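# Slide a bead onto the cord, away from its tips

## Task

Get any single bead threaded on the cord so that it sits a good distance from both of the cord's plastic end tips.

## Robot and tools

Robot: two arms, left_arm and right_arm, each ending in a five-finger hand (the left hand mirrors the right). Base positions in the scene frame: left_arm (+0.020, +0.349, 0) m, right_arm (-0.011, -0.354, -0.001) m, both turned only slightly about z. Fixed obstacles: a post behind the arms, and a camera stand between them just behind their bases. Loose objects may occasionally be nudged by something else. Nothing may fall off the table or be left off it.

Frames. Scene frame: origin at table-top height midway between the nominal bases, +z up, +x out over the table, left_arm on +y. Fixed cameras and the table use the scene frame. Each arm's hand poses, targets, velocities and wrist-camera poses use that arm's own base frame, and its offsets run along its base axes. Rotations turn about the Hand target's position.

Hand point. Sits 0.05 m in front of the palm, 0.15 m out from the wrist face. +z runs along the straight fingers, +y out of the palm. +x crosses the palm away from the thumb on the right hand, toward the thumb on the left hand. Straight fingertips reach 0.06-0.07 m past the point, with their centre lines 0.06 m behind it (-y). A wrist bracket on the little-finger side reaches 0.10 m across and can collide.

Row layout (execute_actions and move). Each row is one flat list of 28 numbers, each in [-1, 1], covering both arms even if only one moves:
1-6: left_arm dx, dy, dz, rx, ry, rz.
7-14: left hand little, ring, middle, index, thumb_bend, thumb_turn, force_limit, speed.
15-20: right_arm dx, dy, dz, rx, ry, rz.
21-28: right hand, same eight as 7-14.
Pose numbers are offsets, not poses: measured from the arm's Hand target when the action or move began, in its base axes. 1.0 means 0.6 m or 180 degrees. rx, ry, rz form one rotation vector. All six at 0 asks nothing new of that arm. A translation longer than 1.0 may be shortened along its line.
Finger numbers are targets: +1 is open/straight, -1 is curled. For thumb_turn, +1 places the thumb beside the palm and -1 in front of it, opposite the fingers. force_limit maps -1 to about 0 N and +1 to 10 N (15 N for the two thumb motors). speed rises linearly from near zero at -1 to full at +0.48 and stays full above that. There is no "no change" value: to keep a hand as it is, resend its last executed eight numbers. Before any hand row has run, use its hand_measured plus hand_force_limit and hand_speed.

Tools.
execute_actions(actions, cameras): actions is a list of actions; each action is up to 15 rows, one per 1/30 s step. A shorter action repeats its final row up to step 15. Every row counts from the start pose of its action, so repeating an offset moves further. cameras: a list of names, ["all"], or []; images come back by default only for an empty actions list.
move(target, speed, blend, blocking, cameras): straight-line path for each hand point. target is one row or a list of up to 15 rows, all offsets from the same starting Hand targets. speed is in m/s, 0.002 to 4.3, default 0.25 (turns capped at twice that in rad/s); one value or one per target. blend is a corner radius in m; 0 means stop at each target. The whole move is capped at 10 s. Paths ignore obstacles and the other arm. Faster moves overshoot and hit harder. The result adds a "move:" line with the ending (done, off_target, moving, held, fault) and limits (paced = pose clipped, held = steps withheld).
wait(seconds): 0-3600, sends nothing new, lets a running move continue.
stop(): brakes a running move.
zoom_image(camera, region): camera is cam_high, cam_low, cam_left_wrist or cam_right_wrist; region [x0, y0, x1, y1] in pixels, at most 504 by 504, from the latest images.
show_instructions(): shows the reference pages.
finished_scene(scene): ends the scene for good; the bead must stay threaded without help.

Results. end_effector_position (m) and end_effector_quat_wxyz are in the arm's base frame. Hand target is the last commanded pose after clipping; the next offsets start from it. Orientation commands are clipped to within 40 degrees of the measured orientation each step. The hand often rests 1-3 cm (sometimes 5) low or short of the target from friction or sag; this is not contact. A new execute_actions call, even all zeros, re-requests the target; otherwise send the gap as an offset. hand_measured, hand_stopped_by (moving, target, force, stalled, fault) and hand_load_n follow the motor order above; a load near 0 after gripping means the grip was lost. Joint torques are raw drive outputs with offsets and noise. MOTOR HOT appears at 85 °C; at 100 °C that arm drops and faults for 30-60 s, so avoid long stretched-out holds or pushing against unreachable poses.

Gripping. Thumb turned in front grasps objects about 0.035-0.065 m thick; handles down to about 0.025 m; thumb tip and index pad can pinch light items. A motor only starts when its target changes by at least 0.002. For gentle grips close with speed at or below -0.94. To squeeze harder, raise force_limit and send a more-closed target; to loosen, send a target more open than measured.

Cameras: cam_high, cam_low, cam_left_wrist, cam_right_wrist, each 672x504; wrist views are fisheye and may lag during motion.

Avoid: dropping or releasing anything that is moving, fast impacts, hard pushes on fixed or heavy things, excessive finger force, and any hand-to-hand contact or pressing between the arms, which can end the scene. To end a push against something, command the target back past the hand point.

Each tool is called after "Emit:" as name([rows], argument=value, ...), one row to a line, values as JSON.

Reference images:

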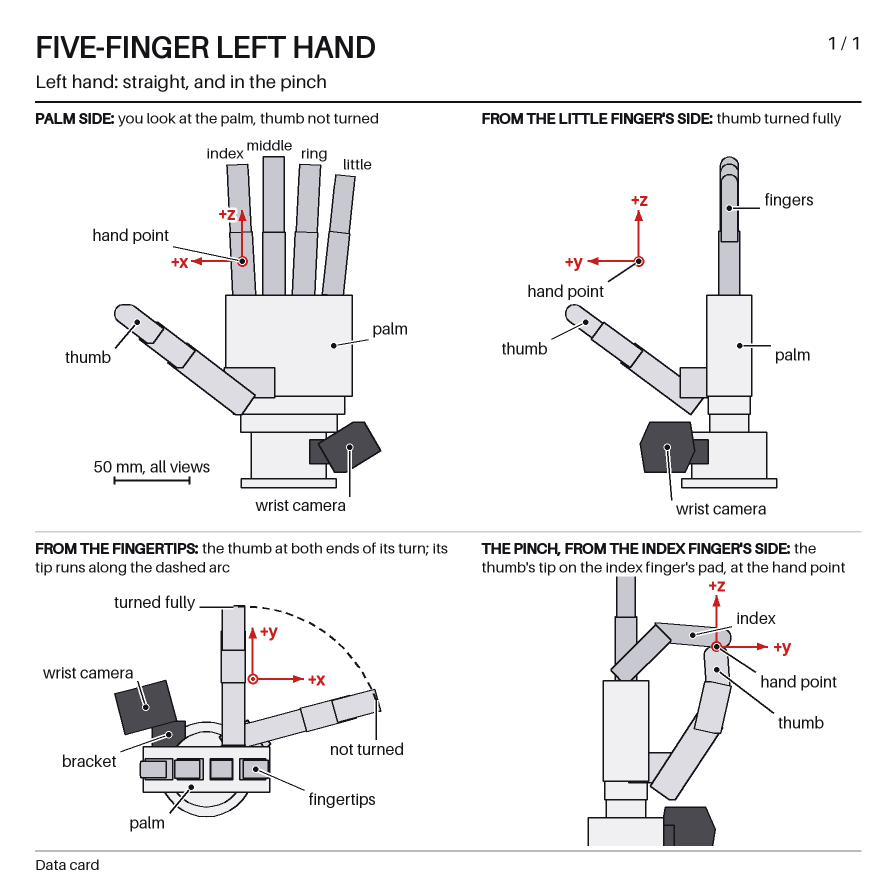

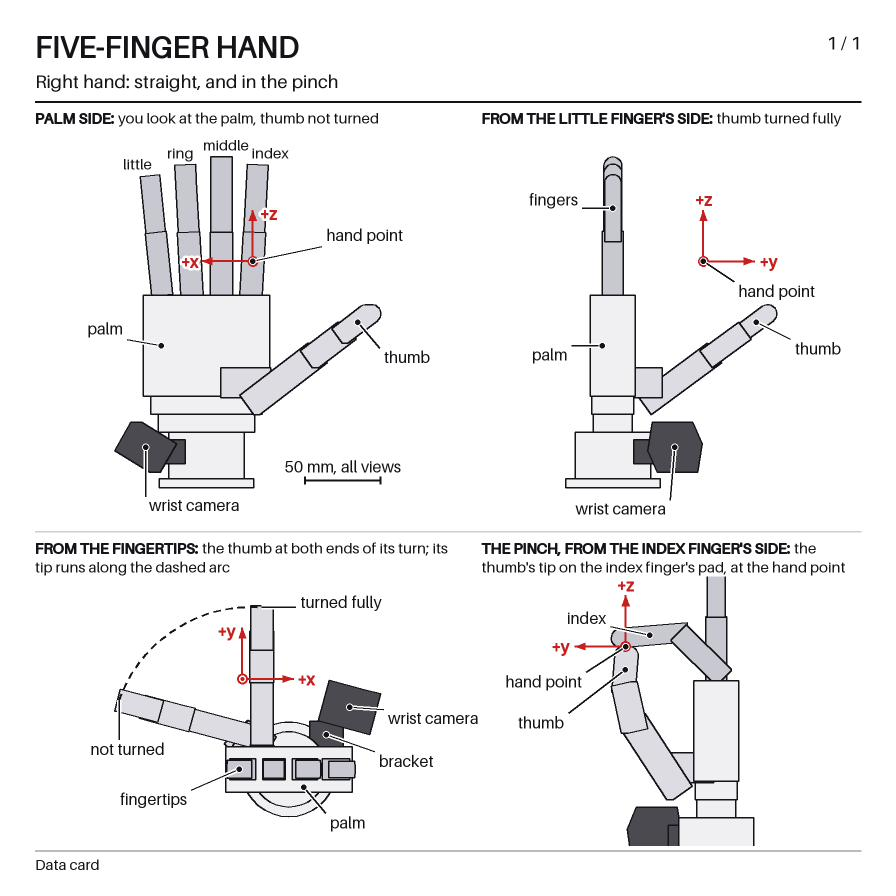

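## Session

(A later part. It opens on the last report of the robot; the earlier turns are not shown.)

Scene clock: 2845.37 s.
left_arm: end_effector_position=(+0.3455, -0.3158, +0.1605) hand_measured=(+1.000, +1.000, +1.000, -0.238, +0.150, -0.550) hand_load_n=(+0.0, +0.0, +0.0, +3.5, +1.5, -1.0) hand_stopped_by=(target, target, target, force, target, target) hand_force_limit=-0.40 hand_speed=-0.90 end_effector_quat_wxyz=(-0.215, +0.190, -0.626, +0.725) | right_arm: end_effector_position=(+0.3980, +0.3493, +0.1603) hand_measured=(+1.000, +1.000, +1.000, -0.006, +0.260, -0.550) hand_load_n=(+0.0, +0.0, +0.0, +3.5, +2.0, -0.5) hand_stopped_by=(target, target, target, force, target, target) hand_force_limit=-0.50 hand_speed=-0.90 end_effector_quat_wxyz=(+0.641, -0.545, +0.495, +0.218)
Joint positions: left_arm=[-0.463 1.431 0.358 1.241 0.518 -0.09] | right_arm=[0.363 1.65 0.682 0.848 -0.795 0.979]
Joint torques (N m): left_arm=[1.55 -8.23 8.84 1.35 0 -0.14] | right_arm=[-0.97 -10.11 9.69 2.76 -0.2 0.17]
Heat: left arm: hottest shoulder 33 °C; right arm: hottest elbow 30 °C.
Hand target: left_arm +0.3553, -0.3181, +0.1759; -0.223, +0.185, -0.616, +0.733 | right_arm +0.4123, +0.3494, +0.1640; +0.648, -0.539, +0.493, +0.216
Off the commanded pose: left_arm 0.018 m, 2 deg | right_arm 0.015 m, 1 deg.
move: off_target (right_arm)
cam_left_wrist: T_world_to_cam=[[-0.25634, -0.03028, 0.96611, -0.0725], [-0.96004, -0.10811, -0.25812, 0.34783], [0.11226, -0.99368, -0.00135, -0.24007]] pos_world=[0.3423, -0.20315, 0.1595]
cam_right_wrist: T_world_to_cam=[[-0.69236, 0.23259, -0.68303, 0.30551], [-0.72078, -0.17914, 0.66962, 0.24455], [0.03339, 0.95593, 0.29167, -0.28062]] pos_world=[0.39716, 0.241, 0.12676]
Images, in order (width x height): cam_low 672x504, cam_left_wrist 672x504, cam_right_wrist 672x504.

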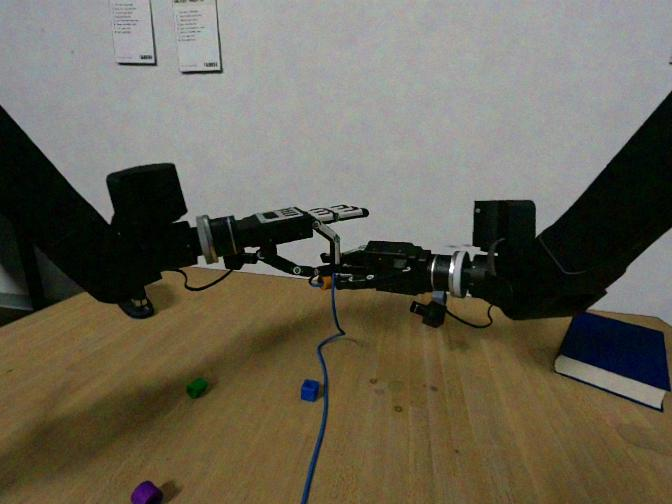

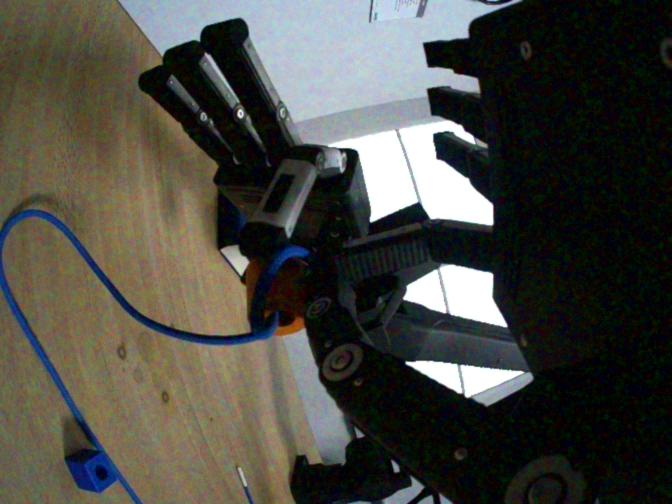

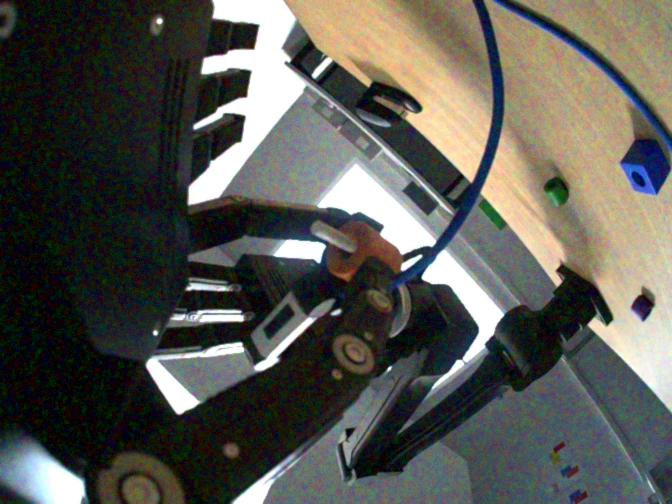

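Emit:
move(target=[0,0,0.06,0,0,0, 1,1,1,-0.35,0.15,-0.55,-0.4,-0.9, 0,0,0,0,0,0, 1,1,1,-0.15,0.26,-0.55,-0.5,-0.9], speed=0.04, cameras=["cam_low","cam_right_wrist","cam_left_wrist"])

Emit:
zoom_image(camera="cam_right_wrist", region=[260, 140, 440, 320])

Emit:
zoom_image(camera="cam_low", region=[260, 160, 400, 340])

Emit:
zoom_image(camera="cam_left_wrist", region=[100, 180, 400, 380])

Scene clock: 2855.43 s.
left_arm: end_effector_position=(+0.3453, -0.3158, +0.1940) hand_measured=(+1.000, +1.000, +1.000, -0.238, +0.150, -0.550) hand_load_n=(+0.0, +0.0, +0.0, +3.5, +2.0, -0.5) hand_stopped_by=(target, target, target, force, target, target) hand_force_limit=-0.40 hand_speed=-0.90 end_effector_quat_wxyz=(-0.214, +0.191, -0.626, +0.725) | right_arm: end_effector_position=(+0.3980, +0.3493, +0.1609) hand_measured=(+1.000, +1.000, +1.000, -0.006, +0.260, -0.550) hand_load_n=(+0.0, +0.0, +0.0, +3.0, +2.0, +0.0) hand_stopped_by=(target, target, target, force, target, target) hand_force_limit=-0.50 hand_speed=-0.90 end_effector_quat_wxyz=(+0.641, -0.544, +0.495, +0.219)
Joint positions: left_arm=[-0.463 1.29 0.387 1.068 0.518 -0.091] | right_arm=[0.363 1.65 0.682 0.85 -0.795 0.983]
Joint torques (N m): left_arm=[1.38 -7.36 10.61 1.39 0 -0.14] | right_arm=[-1.14 -10.17 9.68 2.63 -0.19 0.15]
Heat: left arm: hottest shoulder 33 °C; right arm: hottest elbow 30 °C.
Hand target: left_arm +0.3553, -0.3181, +0.2118; -0.222, +0.185, -0.616, +0.733 | right_arm +0.4123, +0.3494, +0.1640; +0.648, -0.539, +0.493, +0.216
Off the commanded pose: left_arm 0.021 m, 2 deg | right_arm 0.015 m, 1 deg.
move: off_target (left_arm)
cam_left_wrist: T_world_to_cam=[[-0.25377, -0.03086, 0.96677, -0.10601], [-0.96074, -0.10786, -0.25563, 0.35619], [0.11216, -0.99369, -0.00228, -0.2398]] pos_world=[0.3422, -0.20315, 0.19299]
cam_right_wrist: T_world_to_cam=[[-0.69369, 0.23448, -0.68104, 0.30549], [-0.71945, -0.18046, 0.67069, 0.24391], [0.03436, 0.95522, 0.29388, -0.28141]] pos_world=[0.39706, 0.24119, 0.12717]
Images, in order (width x height): cam_low 672x504, cam_left_wrist 672x504, cam_right_wrist 672x504.

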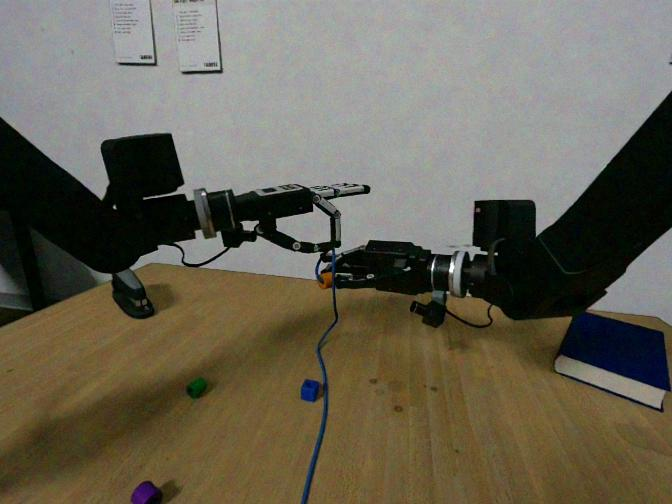

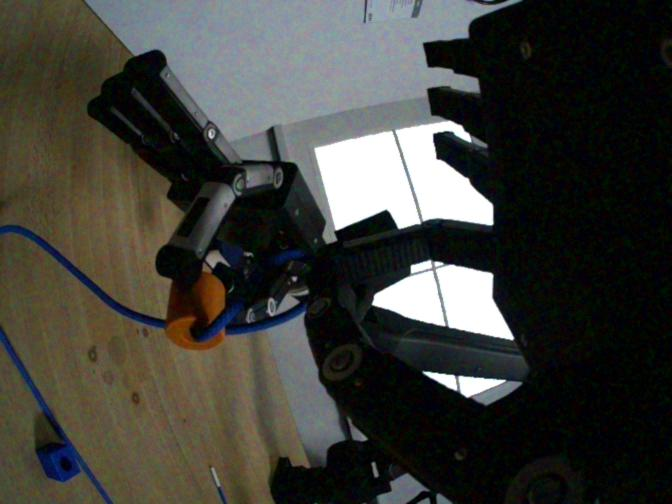

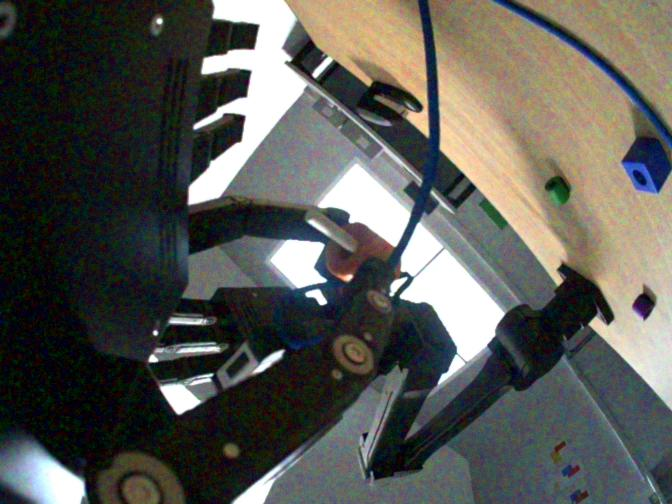

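Scaled by 2.800 from the camera's image (finer frame: 960x720).

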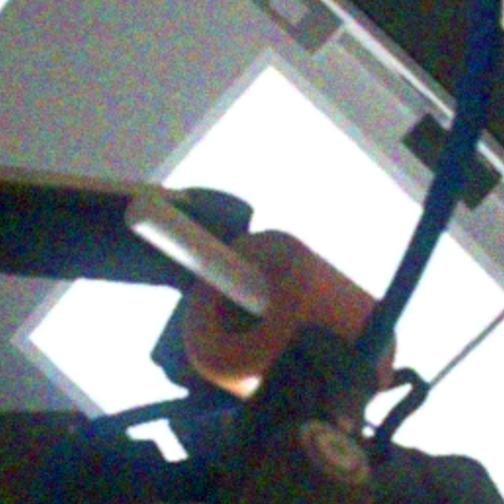

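Scaled by 2.800 from the camera's image (finer frame: 960x720).

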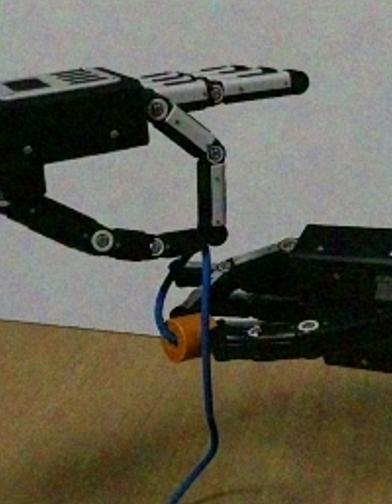

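Scaled by 1.680 from the camera's image (finer frame: 960x720).

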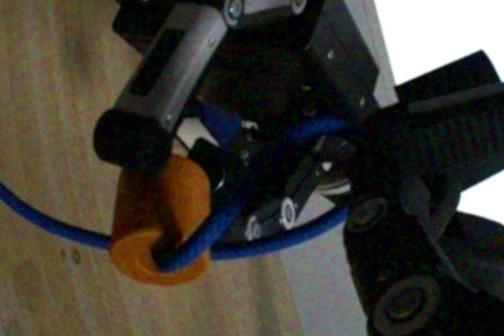

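Emit:
move(target=[0,0,0,0,0,0, 1,1,1,-0.35,0.15,-0.55,-0.4,-0.9, 0,0,-0.01,0.0469,0.1014,-0.0082, 1,1,1,-0.15,0.26,-0.55,-0.5,-0.9], speed=0.05, cameras=["cam_low","cam_right_wrist","cam_left_wrist"])

Emit:
zoom_image(camera="cam_right_wrist", region=[260, 140, 440, 320])

Emit:
zoom_image(camera="cam_low", region=[260, 160, 400, 340])

Emit:
zoom_image(camera="cam_left_wrist", region=[100, 180, 400, 380])

Scene clock: 2895.70 s.
left_arm: end_effector_position=(+0.3453, -0.3158, +0.1940) hand_measured=(+1.000, +1.000, +1.000, -0.238, +0.150, -0.550) hand_load_n=(+0.0, +0.0, +0.0, +3.5, +2.0, -0.5) hand_stopped_by=(target, target, target, force, target, target) hand_force_limit=-0.40 hand_speed=-0.90 end_effector_quat_wxyz=(-0.214, +0.191, -0.626, +0.725) | right_arm: end_effector_position=(+0.4056, +0.3509, +0.1646) hand_measured=(+1.000, +1.000, +1.000, -0.006, +0.260, -0.550) hand_load_n=(+0.0, +0.0, +0.0, +3.5, +2.0, +0.0) hand_stopped_by=(target, target, target, force, target, target) hand_force_limit=-0.50 hand_speed=-0.90 end_effector_quat_wxyz=(+0.603, -0.449, +0.574, +0.325)
Joint positions: left_arm=[-0.463 1.29 0.387 1.068 0.518 -0.091] | right_arm=[0.363 1.729 0.682 0.961 -0.794 1.339]
Joint torques (N m): left_arm=[1.32 -7.41 10.61 1.32 0.01 -0.13] | right_arm=[-0.73 -10.46 7.06 2.67 0.02 0.15]
Heat: left arm: hottest elbow 36 °C; right arm: hottest elbow 31 °C.
Hand target: left_arm +0.3553, -0.3181, +0.2119; -0.222, +0.185, -0.616, +0.733 | right_arm +0.4123, +0.3494, +0.1581; +0.602, -0.442, +0.579, +0.326
Off the commanded pose: left_arm 0.021 m, 2 deg | right_arm 0.010 m, 1 deg.
move: done
cam_left_wrist: T_world_to_cam=[[-0.25377, -0.03086, 0.96677, -0.10601], [-0.96074, -0.10786, -0.25563, 0.35619], [0.11216, -0.99369, -0.00228, -0.2398]] pos_world=[0.3422, -0.20315, 0.19299]
cam_right_wrist: T_world_to_cam=[[-0.8488, 0.33877, -0.40593, 0.29386], [-0.50266, -0.279, 0.81822, 0.16955], [0.16393, 0.89855, 0.4071, -0.33561]] pos_world=[0.38967, 0.24932, 0.11719]
Images, in order (width x height): cam_low 672x504, cam_left_wrist 672x504, cam_right_wrist 672x504.

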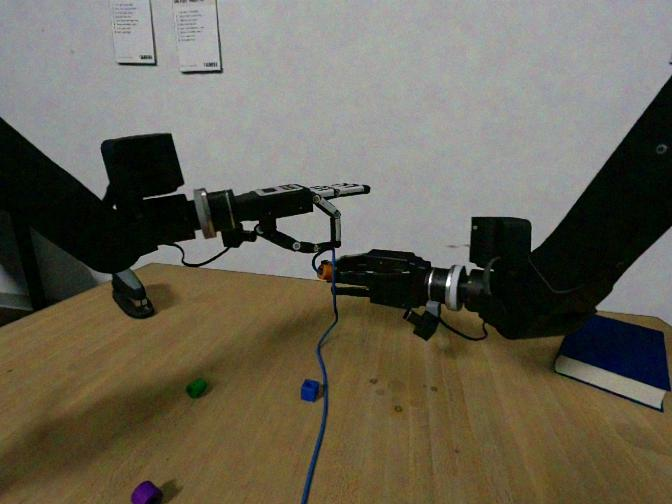

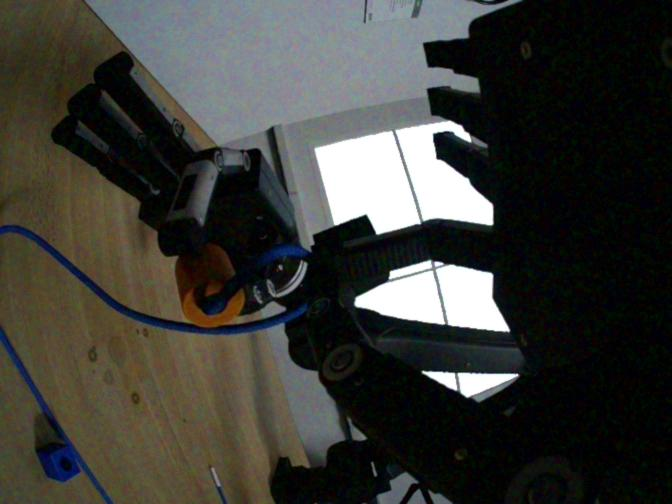

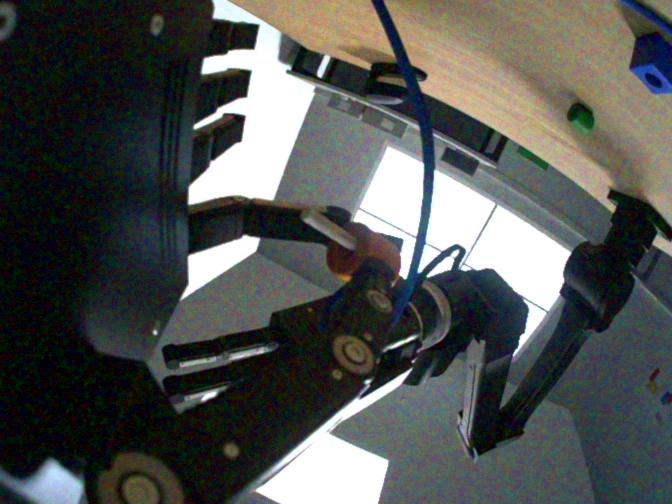

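Scaled by 2.800 from the camera's image (finer frame: 960x720).

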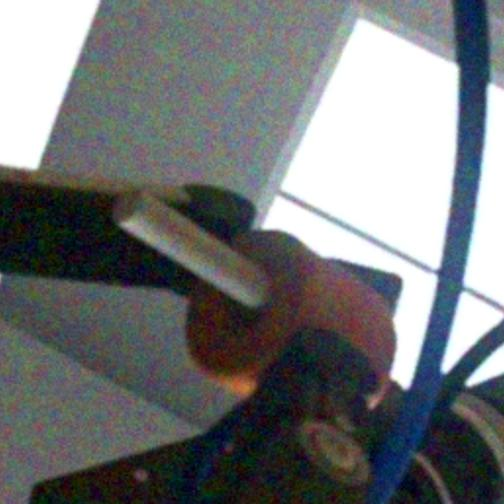

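Scaled by 2.800 from the camera's image (finer frame: 960x720).

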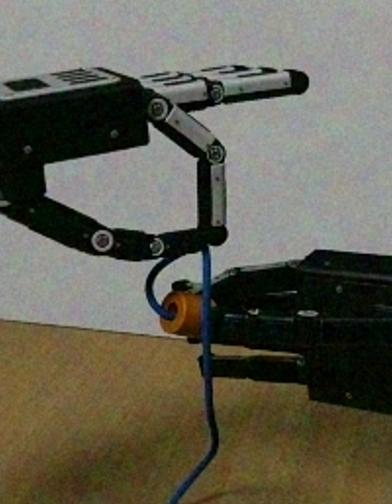

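Scaled by 1.680 from the camera's image (finer frame: 960x720).

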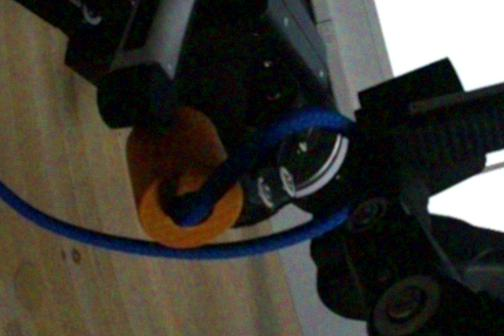

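Emit:
move(target=[0,0,0,0,0,0, 1,1,1,-0.35,0.15,-0.55,-0.4,-0.9, 0,0,-0.01,0.0469,0.1014,-0.0082, 1,1,1,-0.15,0.26,-0.55,-0.5,-0.9], speed=0.05, cameras=["cam_low","cam_right_wrist","cam_left_wrist"])

Emit:
zoom_image(camera="cam_right_wrist", region=[260, 140, 440, 320])

Emit:
zoom_image(camera="cam_low", region=[260, 160, 400, 340])

Emit:
zoom_image(camera="cam_left_wrist", region=[100, 180, 400, 380])

Scene clock: 2908.40 s.
left_arm: end_effector_position=(+0.3453, -0.3158, +0.1940) hand_measured=(+1.000, +1.000, +1.000, -0.238, +0.150, -0.550) hand_load_n=(+0.0, +0.0, +0.0, +3.5, +2.0, -1.0) hand_stopped_by=(target, target, target, force, target, target) hand_force_limit=-0.40 hand_speed=-0.90 end_effector_quat_wxyz=(-0.214, +0.191, -0.626, +0.725) | right_arm: end_effector_position=(+0.4177, +0.3465, +0.1659) hand_measured=(+1.000, +1.000, +1.000, -0.006, +0.260, -0.550) hand_load_n=(+0.0, +0.0, +0.0, +3.5, +2.0, +0.0) hand_stopped_by=(target, target, target, force, target, target) hand_force_limit=-0.50 hand_speed=-0.90 end_effector_quat_wxyz=(+0.549, -0.336, +0.639, +0.420)
Joint positions: left_arm=[-0.463 1.29 0.387 1.068 0.518 -0.091] | right_arm=[0.364 1.8 0.671 1.068 -0.772 1.697]
Joint torques (N m): left_arm=[1.55 -7.36 10.59 1.32 0.01 -0.13] | right_arm=[0.67 -10.87 4.63 2.67 0.05 0.17]
Heat: left arm: hottest elbow 36 °C; right arm: hottest elbow 31 °C.
Hand target: left_arm +0.3553, -0.3181, +0.2119; -0.222, +0.185, -0.616, +0.733 | right_arm +0.4124, +0.3494, +0.1520; +0.537, -0.332, +0.648, +0.426
Off the commanded pose: left_arm 0.021 m, 2 deg | right_arm 0.015 m, 2 deg.
move: off_target (right_arm)
cam_left_wrist: T_world_to_cam=[[-0.25377, -0.03086, 0.96677, -0.10601], [-0.96074, -0.10786, -0.25563, 0.35619], [0.11216, -0.99369, -0.00228, -0.2398]] pos_world=[0.3422, -0.20315, 0.19299]
cam_right_wrist: T_world_to_cam=[[-0.90774, 0.41168, -0.08076, 0.25159], [-0.25811, -0.3963, 0.88109, 0.10139], [0.33072, 0.82065, 0.466, -0.38658]] pos_world=[0.3824, 0.25385, 0.11113]
Images, in order (width x height): cam_low 672x504, cam_left_wrist 672x504, cam_right_wrist 672x504.

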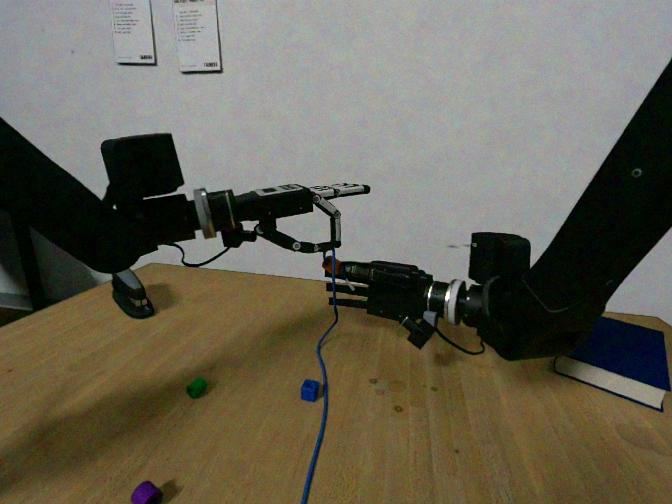

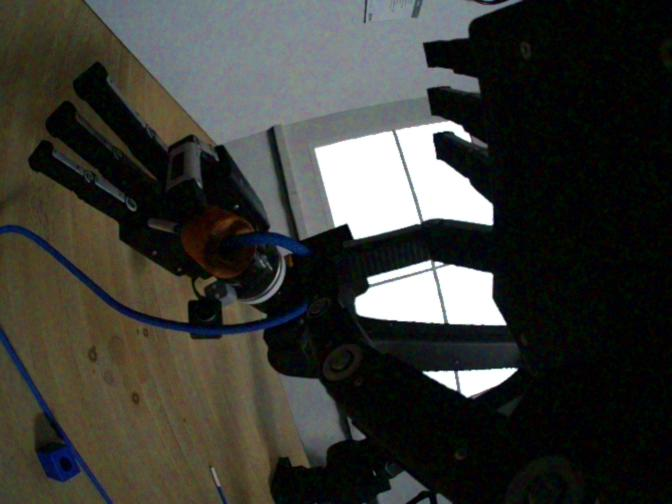

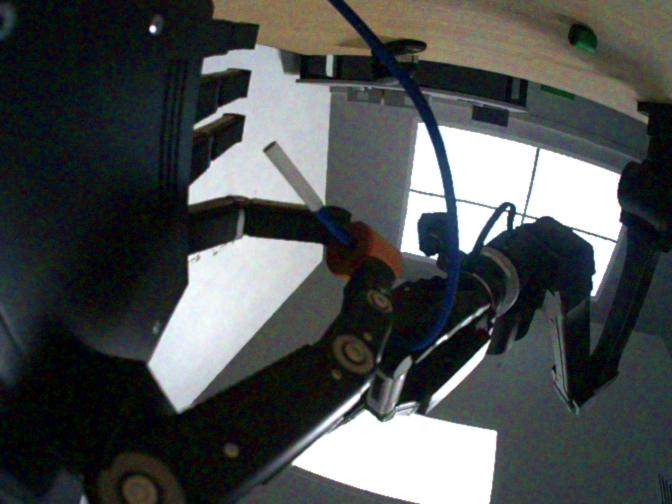

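Scaled by 2.800 from the camera's image (finer frame: 960x720).

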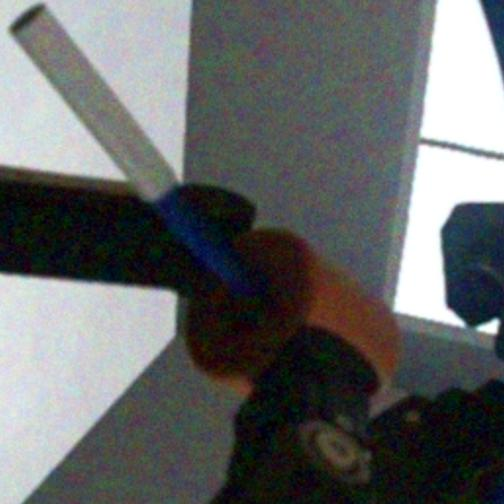

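Scaled by 2.800 from the camera's image (finer frame: 960x720).

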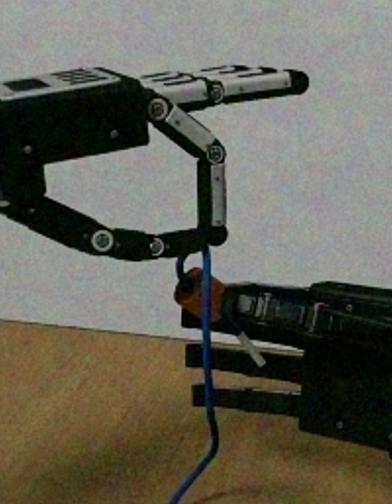

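Scaled by 1.680 from the camera's image (finer frame: 960x720).

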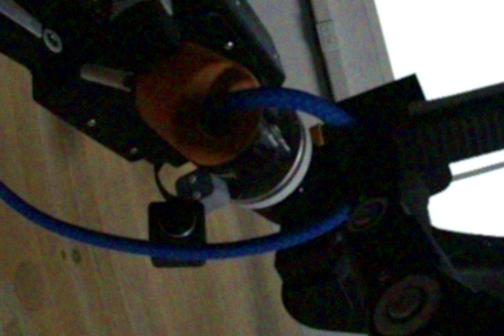

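Emit:
move(target=[0.02,0,-0.0583,0,0,0, 1,1,1,-0.35,0.15,-0.55,-0.4,-0.9, 0,0,0,0,0,0, 1,1,1,-0.15,0.26,-0.55,-0.5,-0.9], speed=0.04, cameras=["cam_low","cam_right_wrist","cam_left_wrist"])

Emit:
zoom_image(camera="cam_right_wrist", region=[220, 100, 440, 320])

Emit:
zoom_image(camera="cam_low", region=[260, 160, 400, 340])

Emit:
zoom_image(camera="cam_left_wrist", region=[100, 180, 400, 380])

Scene clock: 2929.87 s.
left_arm: end_effector_position=(+0.3527, -0.3191, +0.1709) hand_measured=(+1.000, +1.000, +1.000, -0.238, +0.150, -0.550) hand_load_n=(+0.0, +0.0, -0.5, +3.0, +2.0, +0.0) hand_stopped_by=(target, target, target, force, target, target) hand_force_limit=-0.40 hand_speed=-0.90 end_effector_quat_wxyz=(-0.214, +0.184, -0.623, +0.729) | right_arm: end_effector_position=(+0.4185, +0.3464, +0.1637) hand_measured=(+1.000, +1.000, +1.000, -0.006, +0.260, -0.550) hand_load_n=(+0.0, +0.0, +0.0, +3.5, +2.0, -0.5) hand_stopped_by=(target, target, target, force, target, target) hand_force_limit=-0.50 hand_speed=-0.90 end_effector_quat_wxyz=(+0.548, -0.335, +0.641, +0.420)
Joint positions: left_arm=[-0.457 1.421 0.387 1.215 0.534 -0.096] | right_arm=[0.364 1.804 0.671 1.069 -0.769 1.698]
Joint torques (N m): left_arm=[2.14 -6.07 9.14 2.19 0.05 -0.11] | right_arm=[0.79 -11.34 4.66 2.67 -0.08 0.16]
Heat: left arm: hottest elbow 37 °C; right arm: hottest elbow 30 °C.
Hand target: left_arm +0.3673, -0.3181, +0.1770; -0.223, +0.185, -0.616, +0.733 | right_arm +0.4124, +0.3493, +0.1521; +0.537, -0.332, +0.647, +0.426
Off the commanded pose: left_arm 0.016 m, 1 deg | right_arm 0.014 m, 2 deg.
move: off_target (left_arm)
cam_left_wrist: T_world_to_cam=[[-0.2644, -0.0212, 0.96418, -0.07464], [-0.95896, -0.10043, -0.26517, 0.36035], [0.10246, -0.99472, 0.00622, -0.24234]] pos_world=[0.35066, -0.20645, 0.16903]
cam_right_wrist: T_world_to_cam=[[-0.90684, 0.41434, -0.07717, 0.25025], [-0.25529, -0.39431, 0.88281, 0.10131], [0.33535, 0.82027, 0.46335, -0.38706]] pos_world=[0.3826, 0.25375, 0.10922]
Images, in order (width x height): cam_low 672x504, cam_left_wrist 672x504, cam_right_wrist 672x504.

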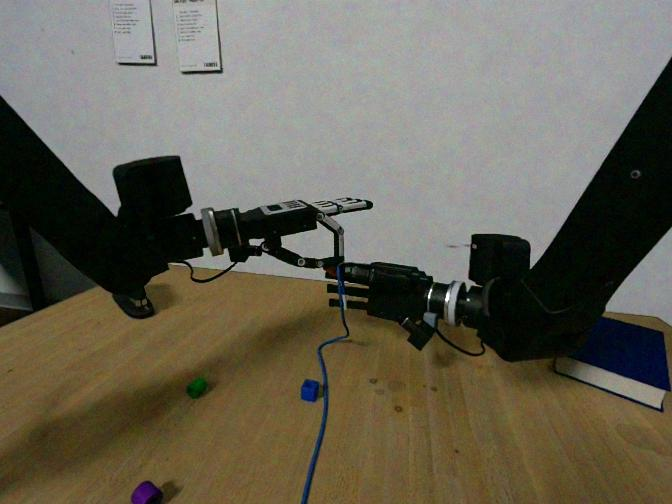

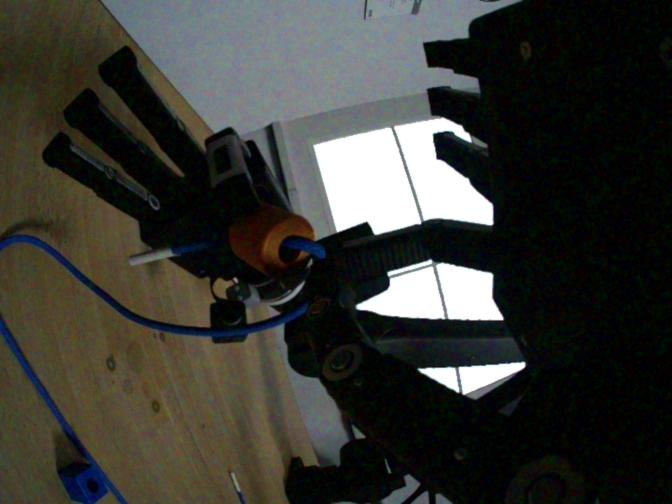

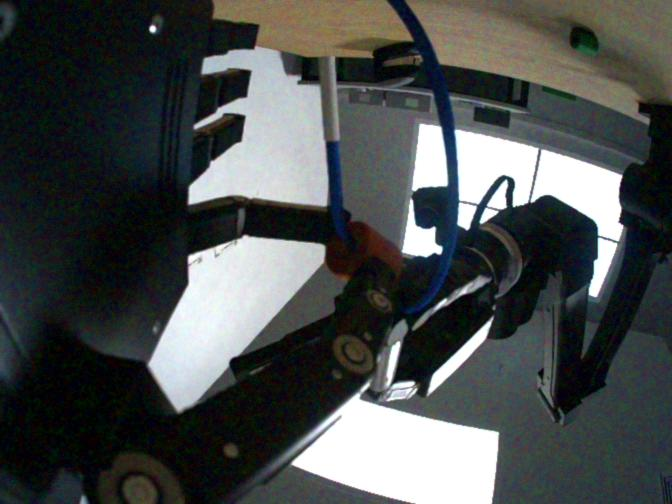

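Scaled by 2.291 from the camera's image (finer frame: 960x720).

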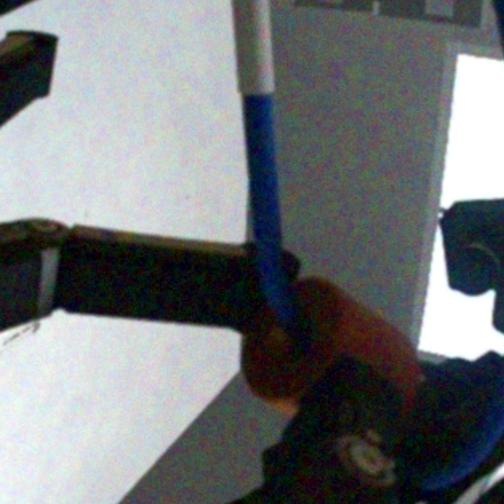

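Scaled by 2.800 from the camera's image (finer frame: 960x720).

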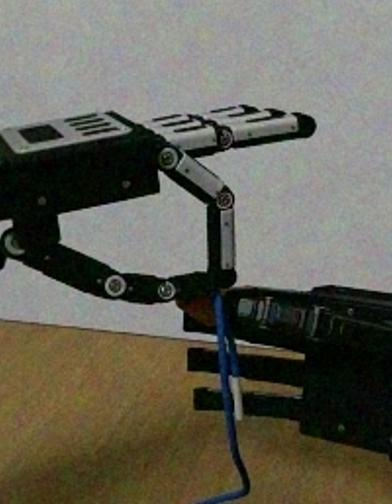

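Scaled by 1.680 from the camera's image (finer frame: 960x720).

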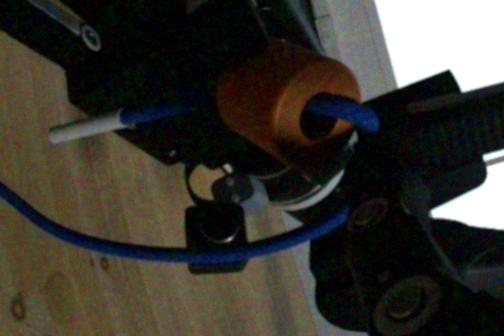

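Emit:
move(target=[-0.038,0.003,0,0,0,0, 1,1,1,-0.35,0.15,-0.55,-0.4,-0.9, 0,0,0,-0.0572,-0.1261,0.008, 1,1,1,-0.15,0.26,-0.55,-0.5,-0.9], speed=0.04, cameras=["cam_low","cam_right_wrist","cam_left_wrist"])

Emit:
zoom_image(camera="cam_right_wrist", region=[220, 100, 440, 320])

Emit:
zoom_image(camera="cam_low", region=[260, 180, 400, 360])

Emit:
zoom_image(camera="cam_left_wrist", region=[100, 180, 400, 380])

Scene clock: 3006.97 s.
left_arm: end_effector_position=(+0.3491, -0.3130, +0.1687) hand_measured=(+1.000, +1.000, +1.000, -0.238, +0.150, -0.550) hand_load_n=(+0.0, +0.0, +0.0, +3.0, +2.0, -0.5) hand_stopped_by=(target, target, target, force, target, target) hand_force_limit=-0.40 hand_speed=-0.90 end_effector_quat_wxyz=(-0.220, +0.195, -0.621, +0.726) | right_arm: end_effector_position=(+0.4038, +0.3505, +0.1406) hand_measured=(+1.000, +1.000, +1.000, -0.006, +0.260, -0.550) hand_load_n=(+0.0, +0.0, +0.0, +3.0, +2.0, +0.0) hand_stopped_by=(target, target, target, force, target, target) hand_force_limit=-0.50 hand_speed=-0.90 end_effector_quat_wxyz=(+0.606, -0.462, +0.570, +0.308)
Joint positions: left_arm=[-0.457 1.403 0.363 1.215 0.509 -0.096] | right_arm=[0.364 1.775 0.671 0.996 -0.784 1.283]
Joint torques (N m): left_arm=[0.38 -8.29 6.45 2.18 -0.04 -0.06] | right_arm=[-0.79 -14.21 7.56 1.72 -0.22 -0.06]
Heat: left arm: hottest elbow 36 °C; right arm: hottest elbow 29 °C.
Hand target: left_arm +0.3446, -0.3163, +0.1770; -0.223, +0.185, -0.616, +0.733 | right_arm +0.4123, +0.3494, +0.1521; +0.617, -0.464, +0.560, +0.300
Off the commanded pose: left_arm 0.010 m, 2 deg | right_arm 0.014 m, 2 deg.
move: off_target (right_arm)
cam_left_wrist: T_world_to_cam=[[-0.25593, -0.02673, 0.96633, -0.07836], [-0.9583, -0.12445, -0.25725, 0.34784], [0.12713, -0.99187, 0.00624, -0.2436]] pos_world=[0.34425, -0.20043, 0.16673]
cam_right_wrist: T_world_to_cam=[[-0.83365, 0.32983, -0.44298, 0.28501], [-0.52974, -0.2507, 0.81026, 0.1903], [0.1562, 0.91014, 0.38372, -0.32276]] pos_world=[0.38882, 0.24746, 0.09591]
Images, in order (width x height): cam_low 672x504, cam_left_wrist 672x504, cam_right_wrist 672x504.

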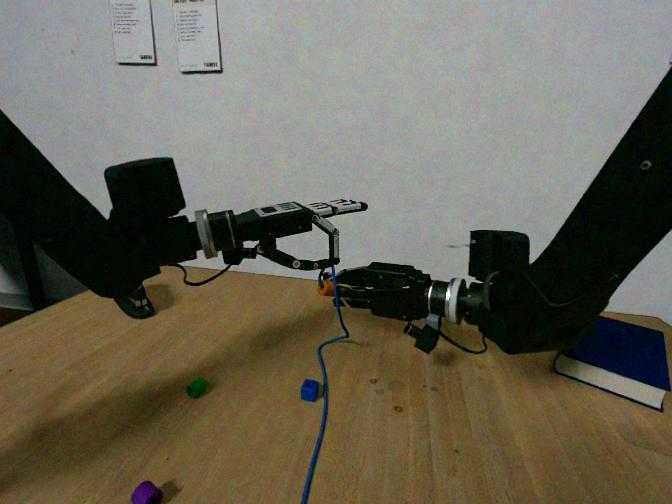

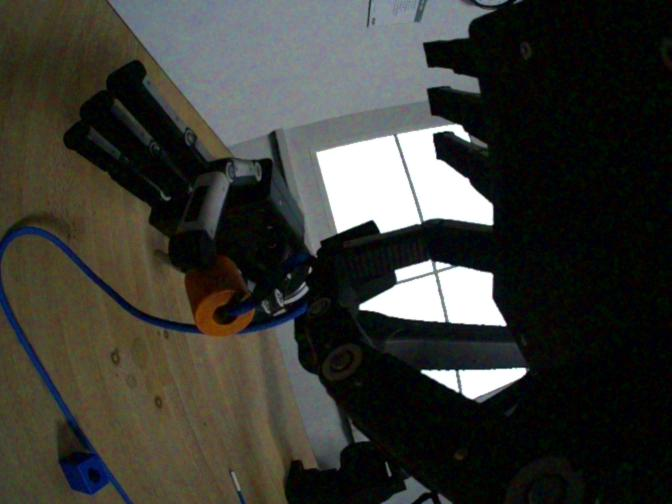

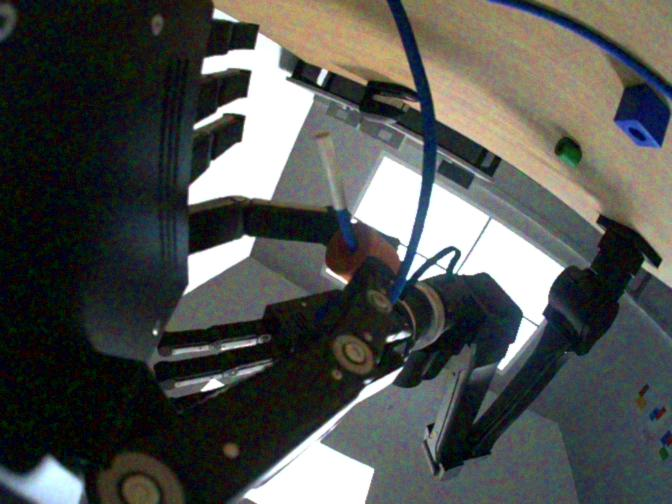

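Scaled by 2.291 from the camera's image (finer frame: 960x720).

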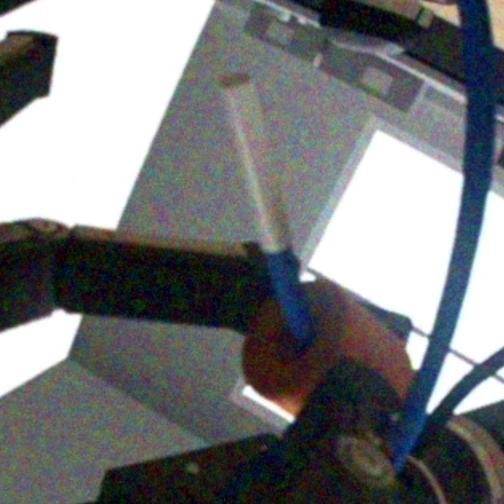

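Scaled by 2.800 from the camera's image (finer frame: 960x720).

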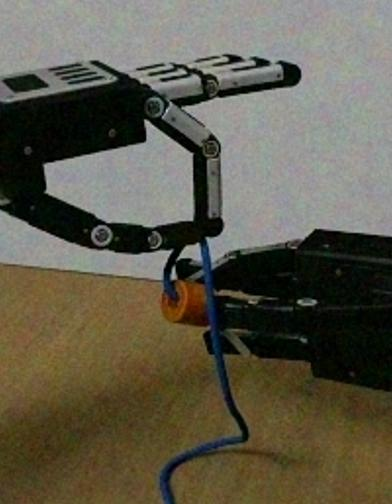

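Scaled by 1.680 from the camera's image (finer frame: 960x720).

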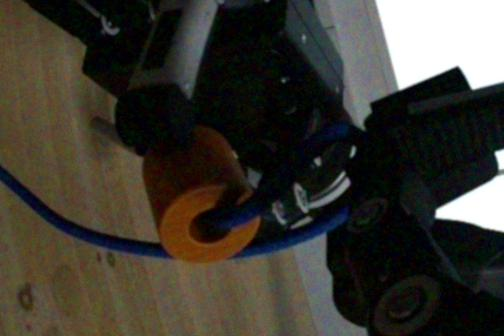

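Emit:
move(target=[-0.0243,0.0125,-0.0317,0,0,0, 1,1,1,-0.35,0.15,-0.55,-0.4,-0.9, 0,0,0,0,0,0, 1,1,1,-0.15,0.26,-0.55,-0.5,-0.9], speed=0.04, cameras=["cam_low","cam_right_wrist","cam_left_wrist"])

Emit:
zoom_image(camera="cam_right_wrist", region=[220, 100, 440, 320])

Emit:
zoom_image(camera="cam_low", region=[260, 180, 400, 360])

Emit:
zoom_image(camera="cam_left_wrist", region=[100, 180, 400, 380])

Scene clock: 3029.53 s.
left_arm: end_effector_position=(+0.3330, -0.3052, +0.1621) hand_measured=(+1.000, +1.000, +1.000, -0.238, +0.150, -0.550) hand_load_n=(+0.0, +0.0, +0.0, +3.0, +2.0, -0.5) hand_stopped_by=(target, target, target, force, target, target) hand_force_limit=-0.40 hand_speed=-0.90 end_effector_quat_wxyz=(-0.226, +0.188, -0.614, +0.732) | right_arm: end_effector_position=(+0.4038, +0.3505, +0.1406) hand_measured=(+1.000, +1.000, +1.000, -0.006, +0.260, -0.550) hand_load_n=(+0.0, +0.0, +0.0, +3.5, +2.0, -0.5) hand_stopped_by=(target, target, target, force, target, target) hand_force_limit=-0.50 hand_speed=-0.90 end_effector_quat_wxyz=(+0.606, -0.462, +0.570, +0.307)
Joint positions: left_arm=[-0.457 1.418 0.306 1.314 0.509 -0.096] | right_arm=[0.364 1.775 0.671 0.996 -0.784 1.282]
Joint torques (N m): left_arm=[0.38 -5.54 5.91 2.22 -0.03 -0.04] | right_arm=[-0.85 -14.27 7.6 1.66 -0.21 -0.06]
Heat: left arm: hottest elbow 35 °C; right arm: hottest elbow 29 °C.
Hand target: left_arm +0.3300, -0.3088, +0.1579; -0.223, +0.185, -0.616, +0.733 | right_arm +0.4124, +0.3494, +0.1521; +0.617, -0.464, +0.560, +0.300
Off the commanded pose: left_arm 0.006 m, 1 deg | right_arm 0.014 m, 2 deg.
move: done
cam_left_wrist: T_world_to_cam=[[-0.27965, -0.01507, 0.95998, -0.06335], [-0.95169, -0.12772, -0.27924, 0.33206], [0.12682, -0.9917, 0.02138, -0.23604]] pos_world=[0.32823, -0.19262, 0.15859]
cam_right_wrist: T_world_to_cam=[[-0.83339, 0.32958, -0.44366, 0.28503], [-0.53026, -0.25051, 0.80998, 0.19048], [0.15581, 0.91029, 0.38354, -0.32263]] pos_world=[0.38882, 0.24746, 0.09592]
Images, in order (width x height): cam_low 672x504, cam_left_wrist 672x504, cam_right_wrist 672x504.

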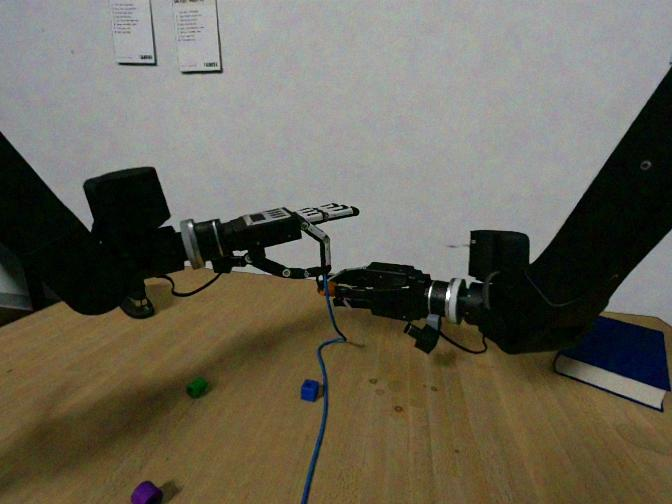

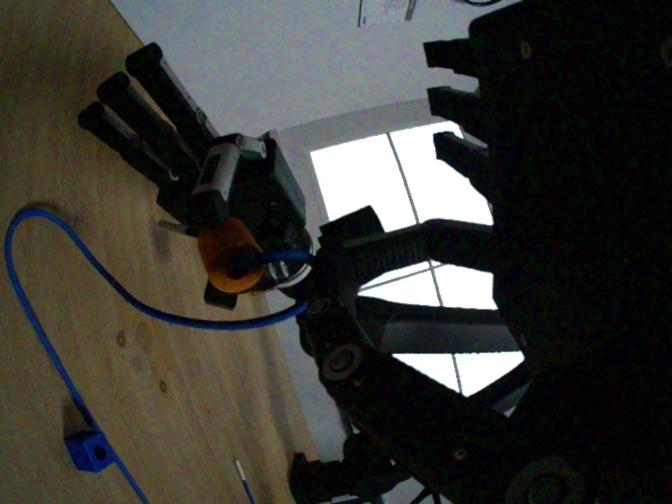

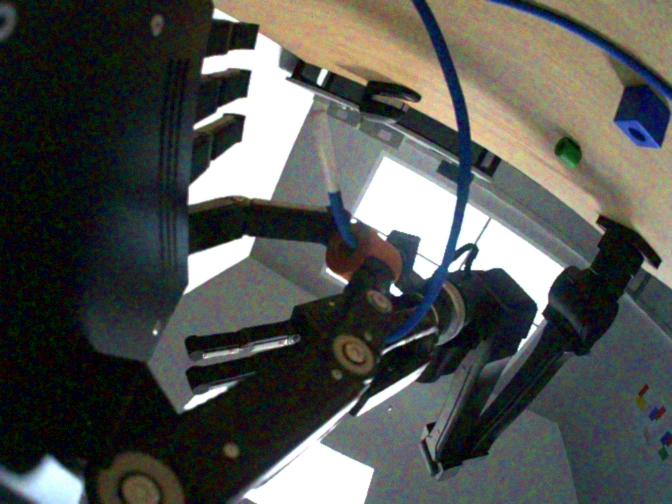

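Scaled by 2.291 from the camera's image (finer frame: 960x720).

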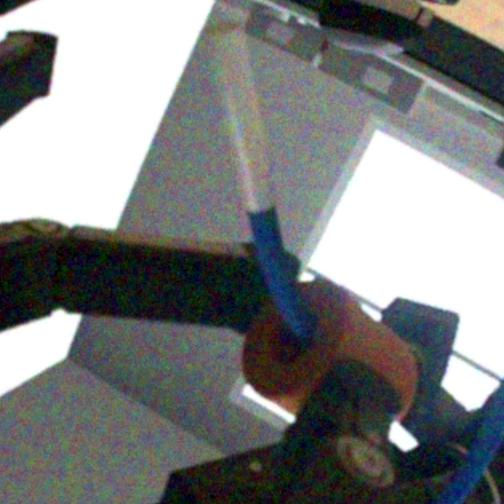

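Scaled by 2.800 from the camera's image (finer frame: 960x720).

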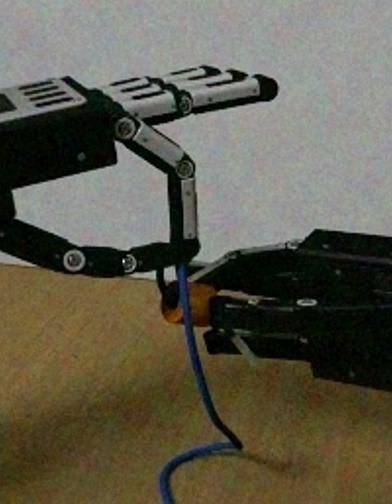

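Scaled by 1.680 from the camera's image (finer frame: 960x720).

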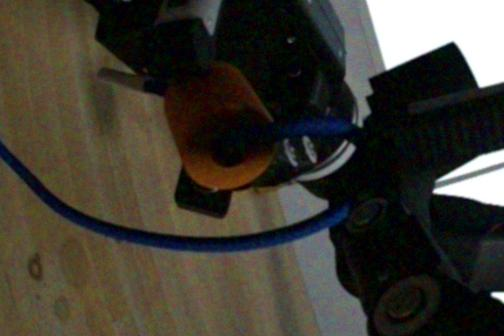

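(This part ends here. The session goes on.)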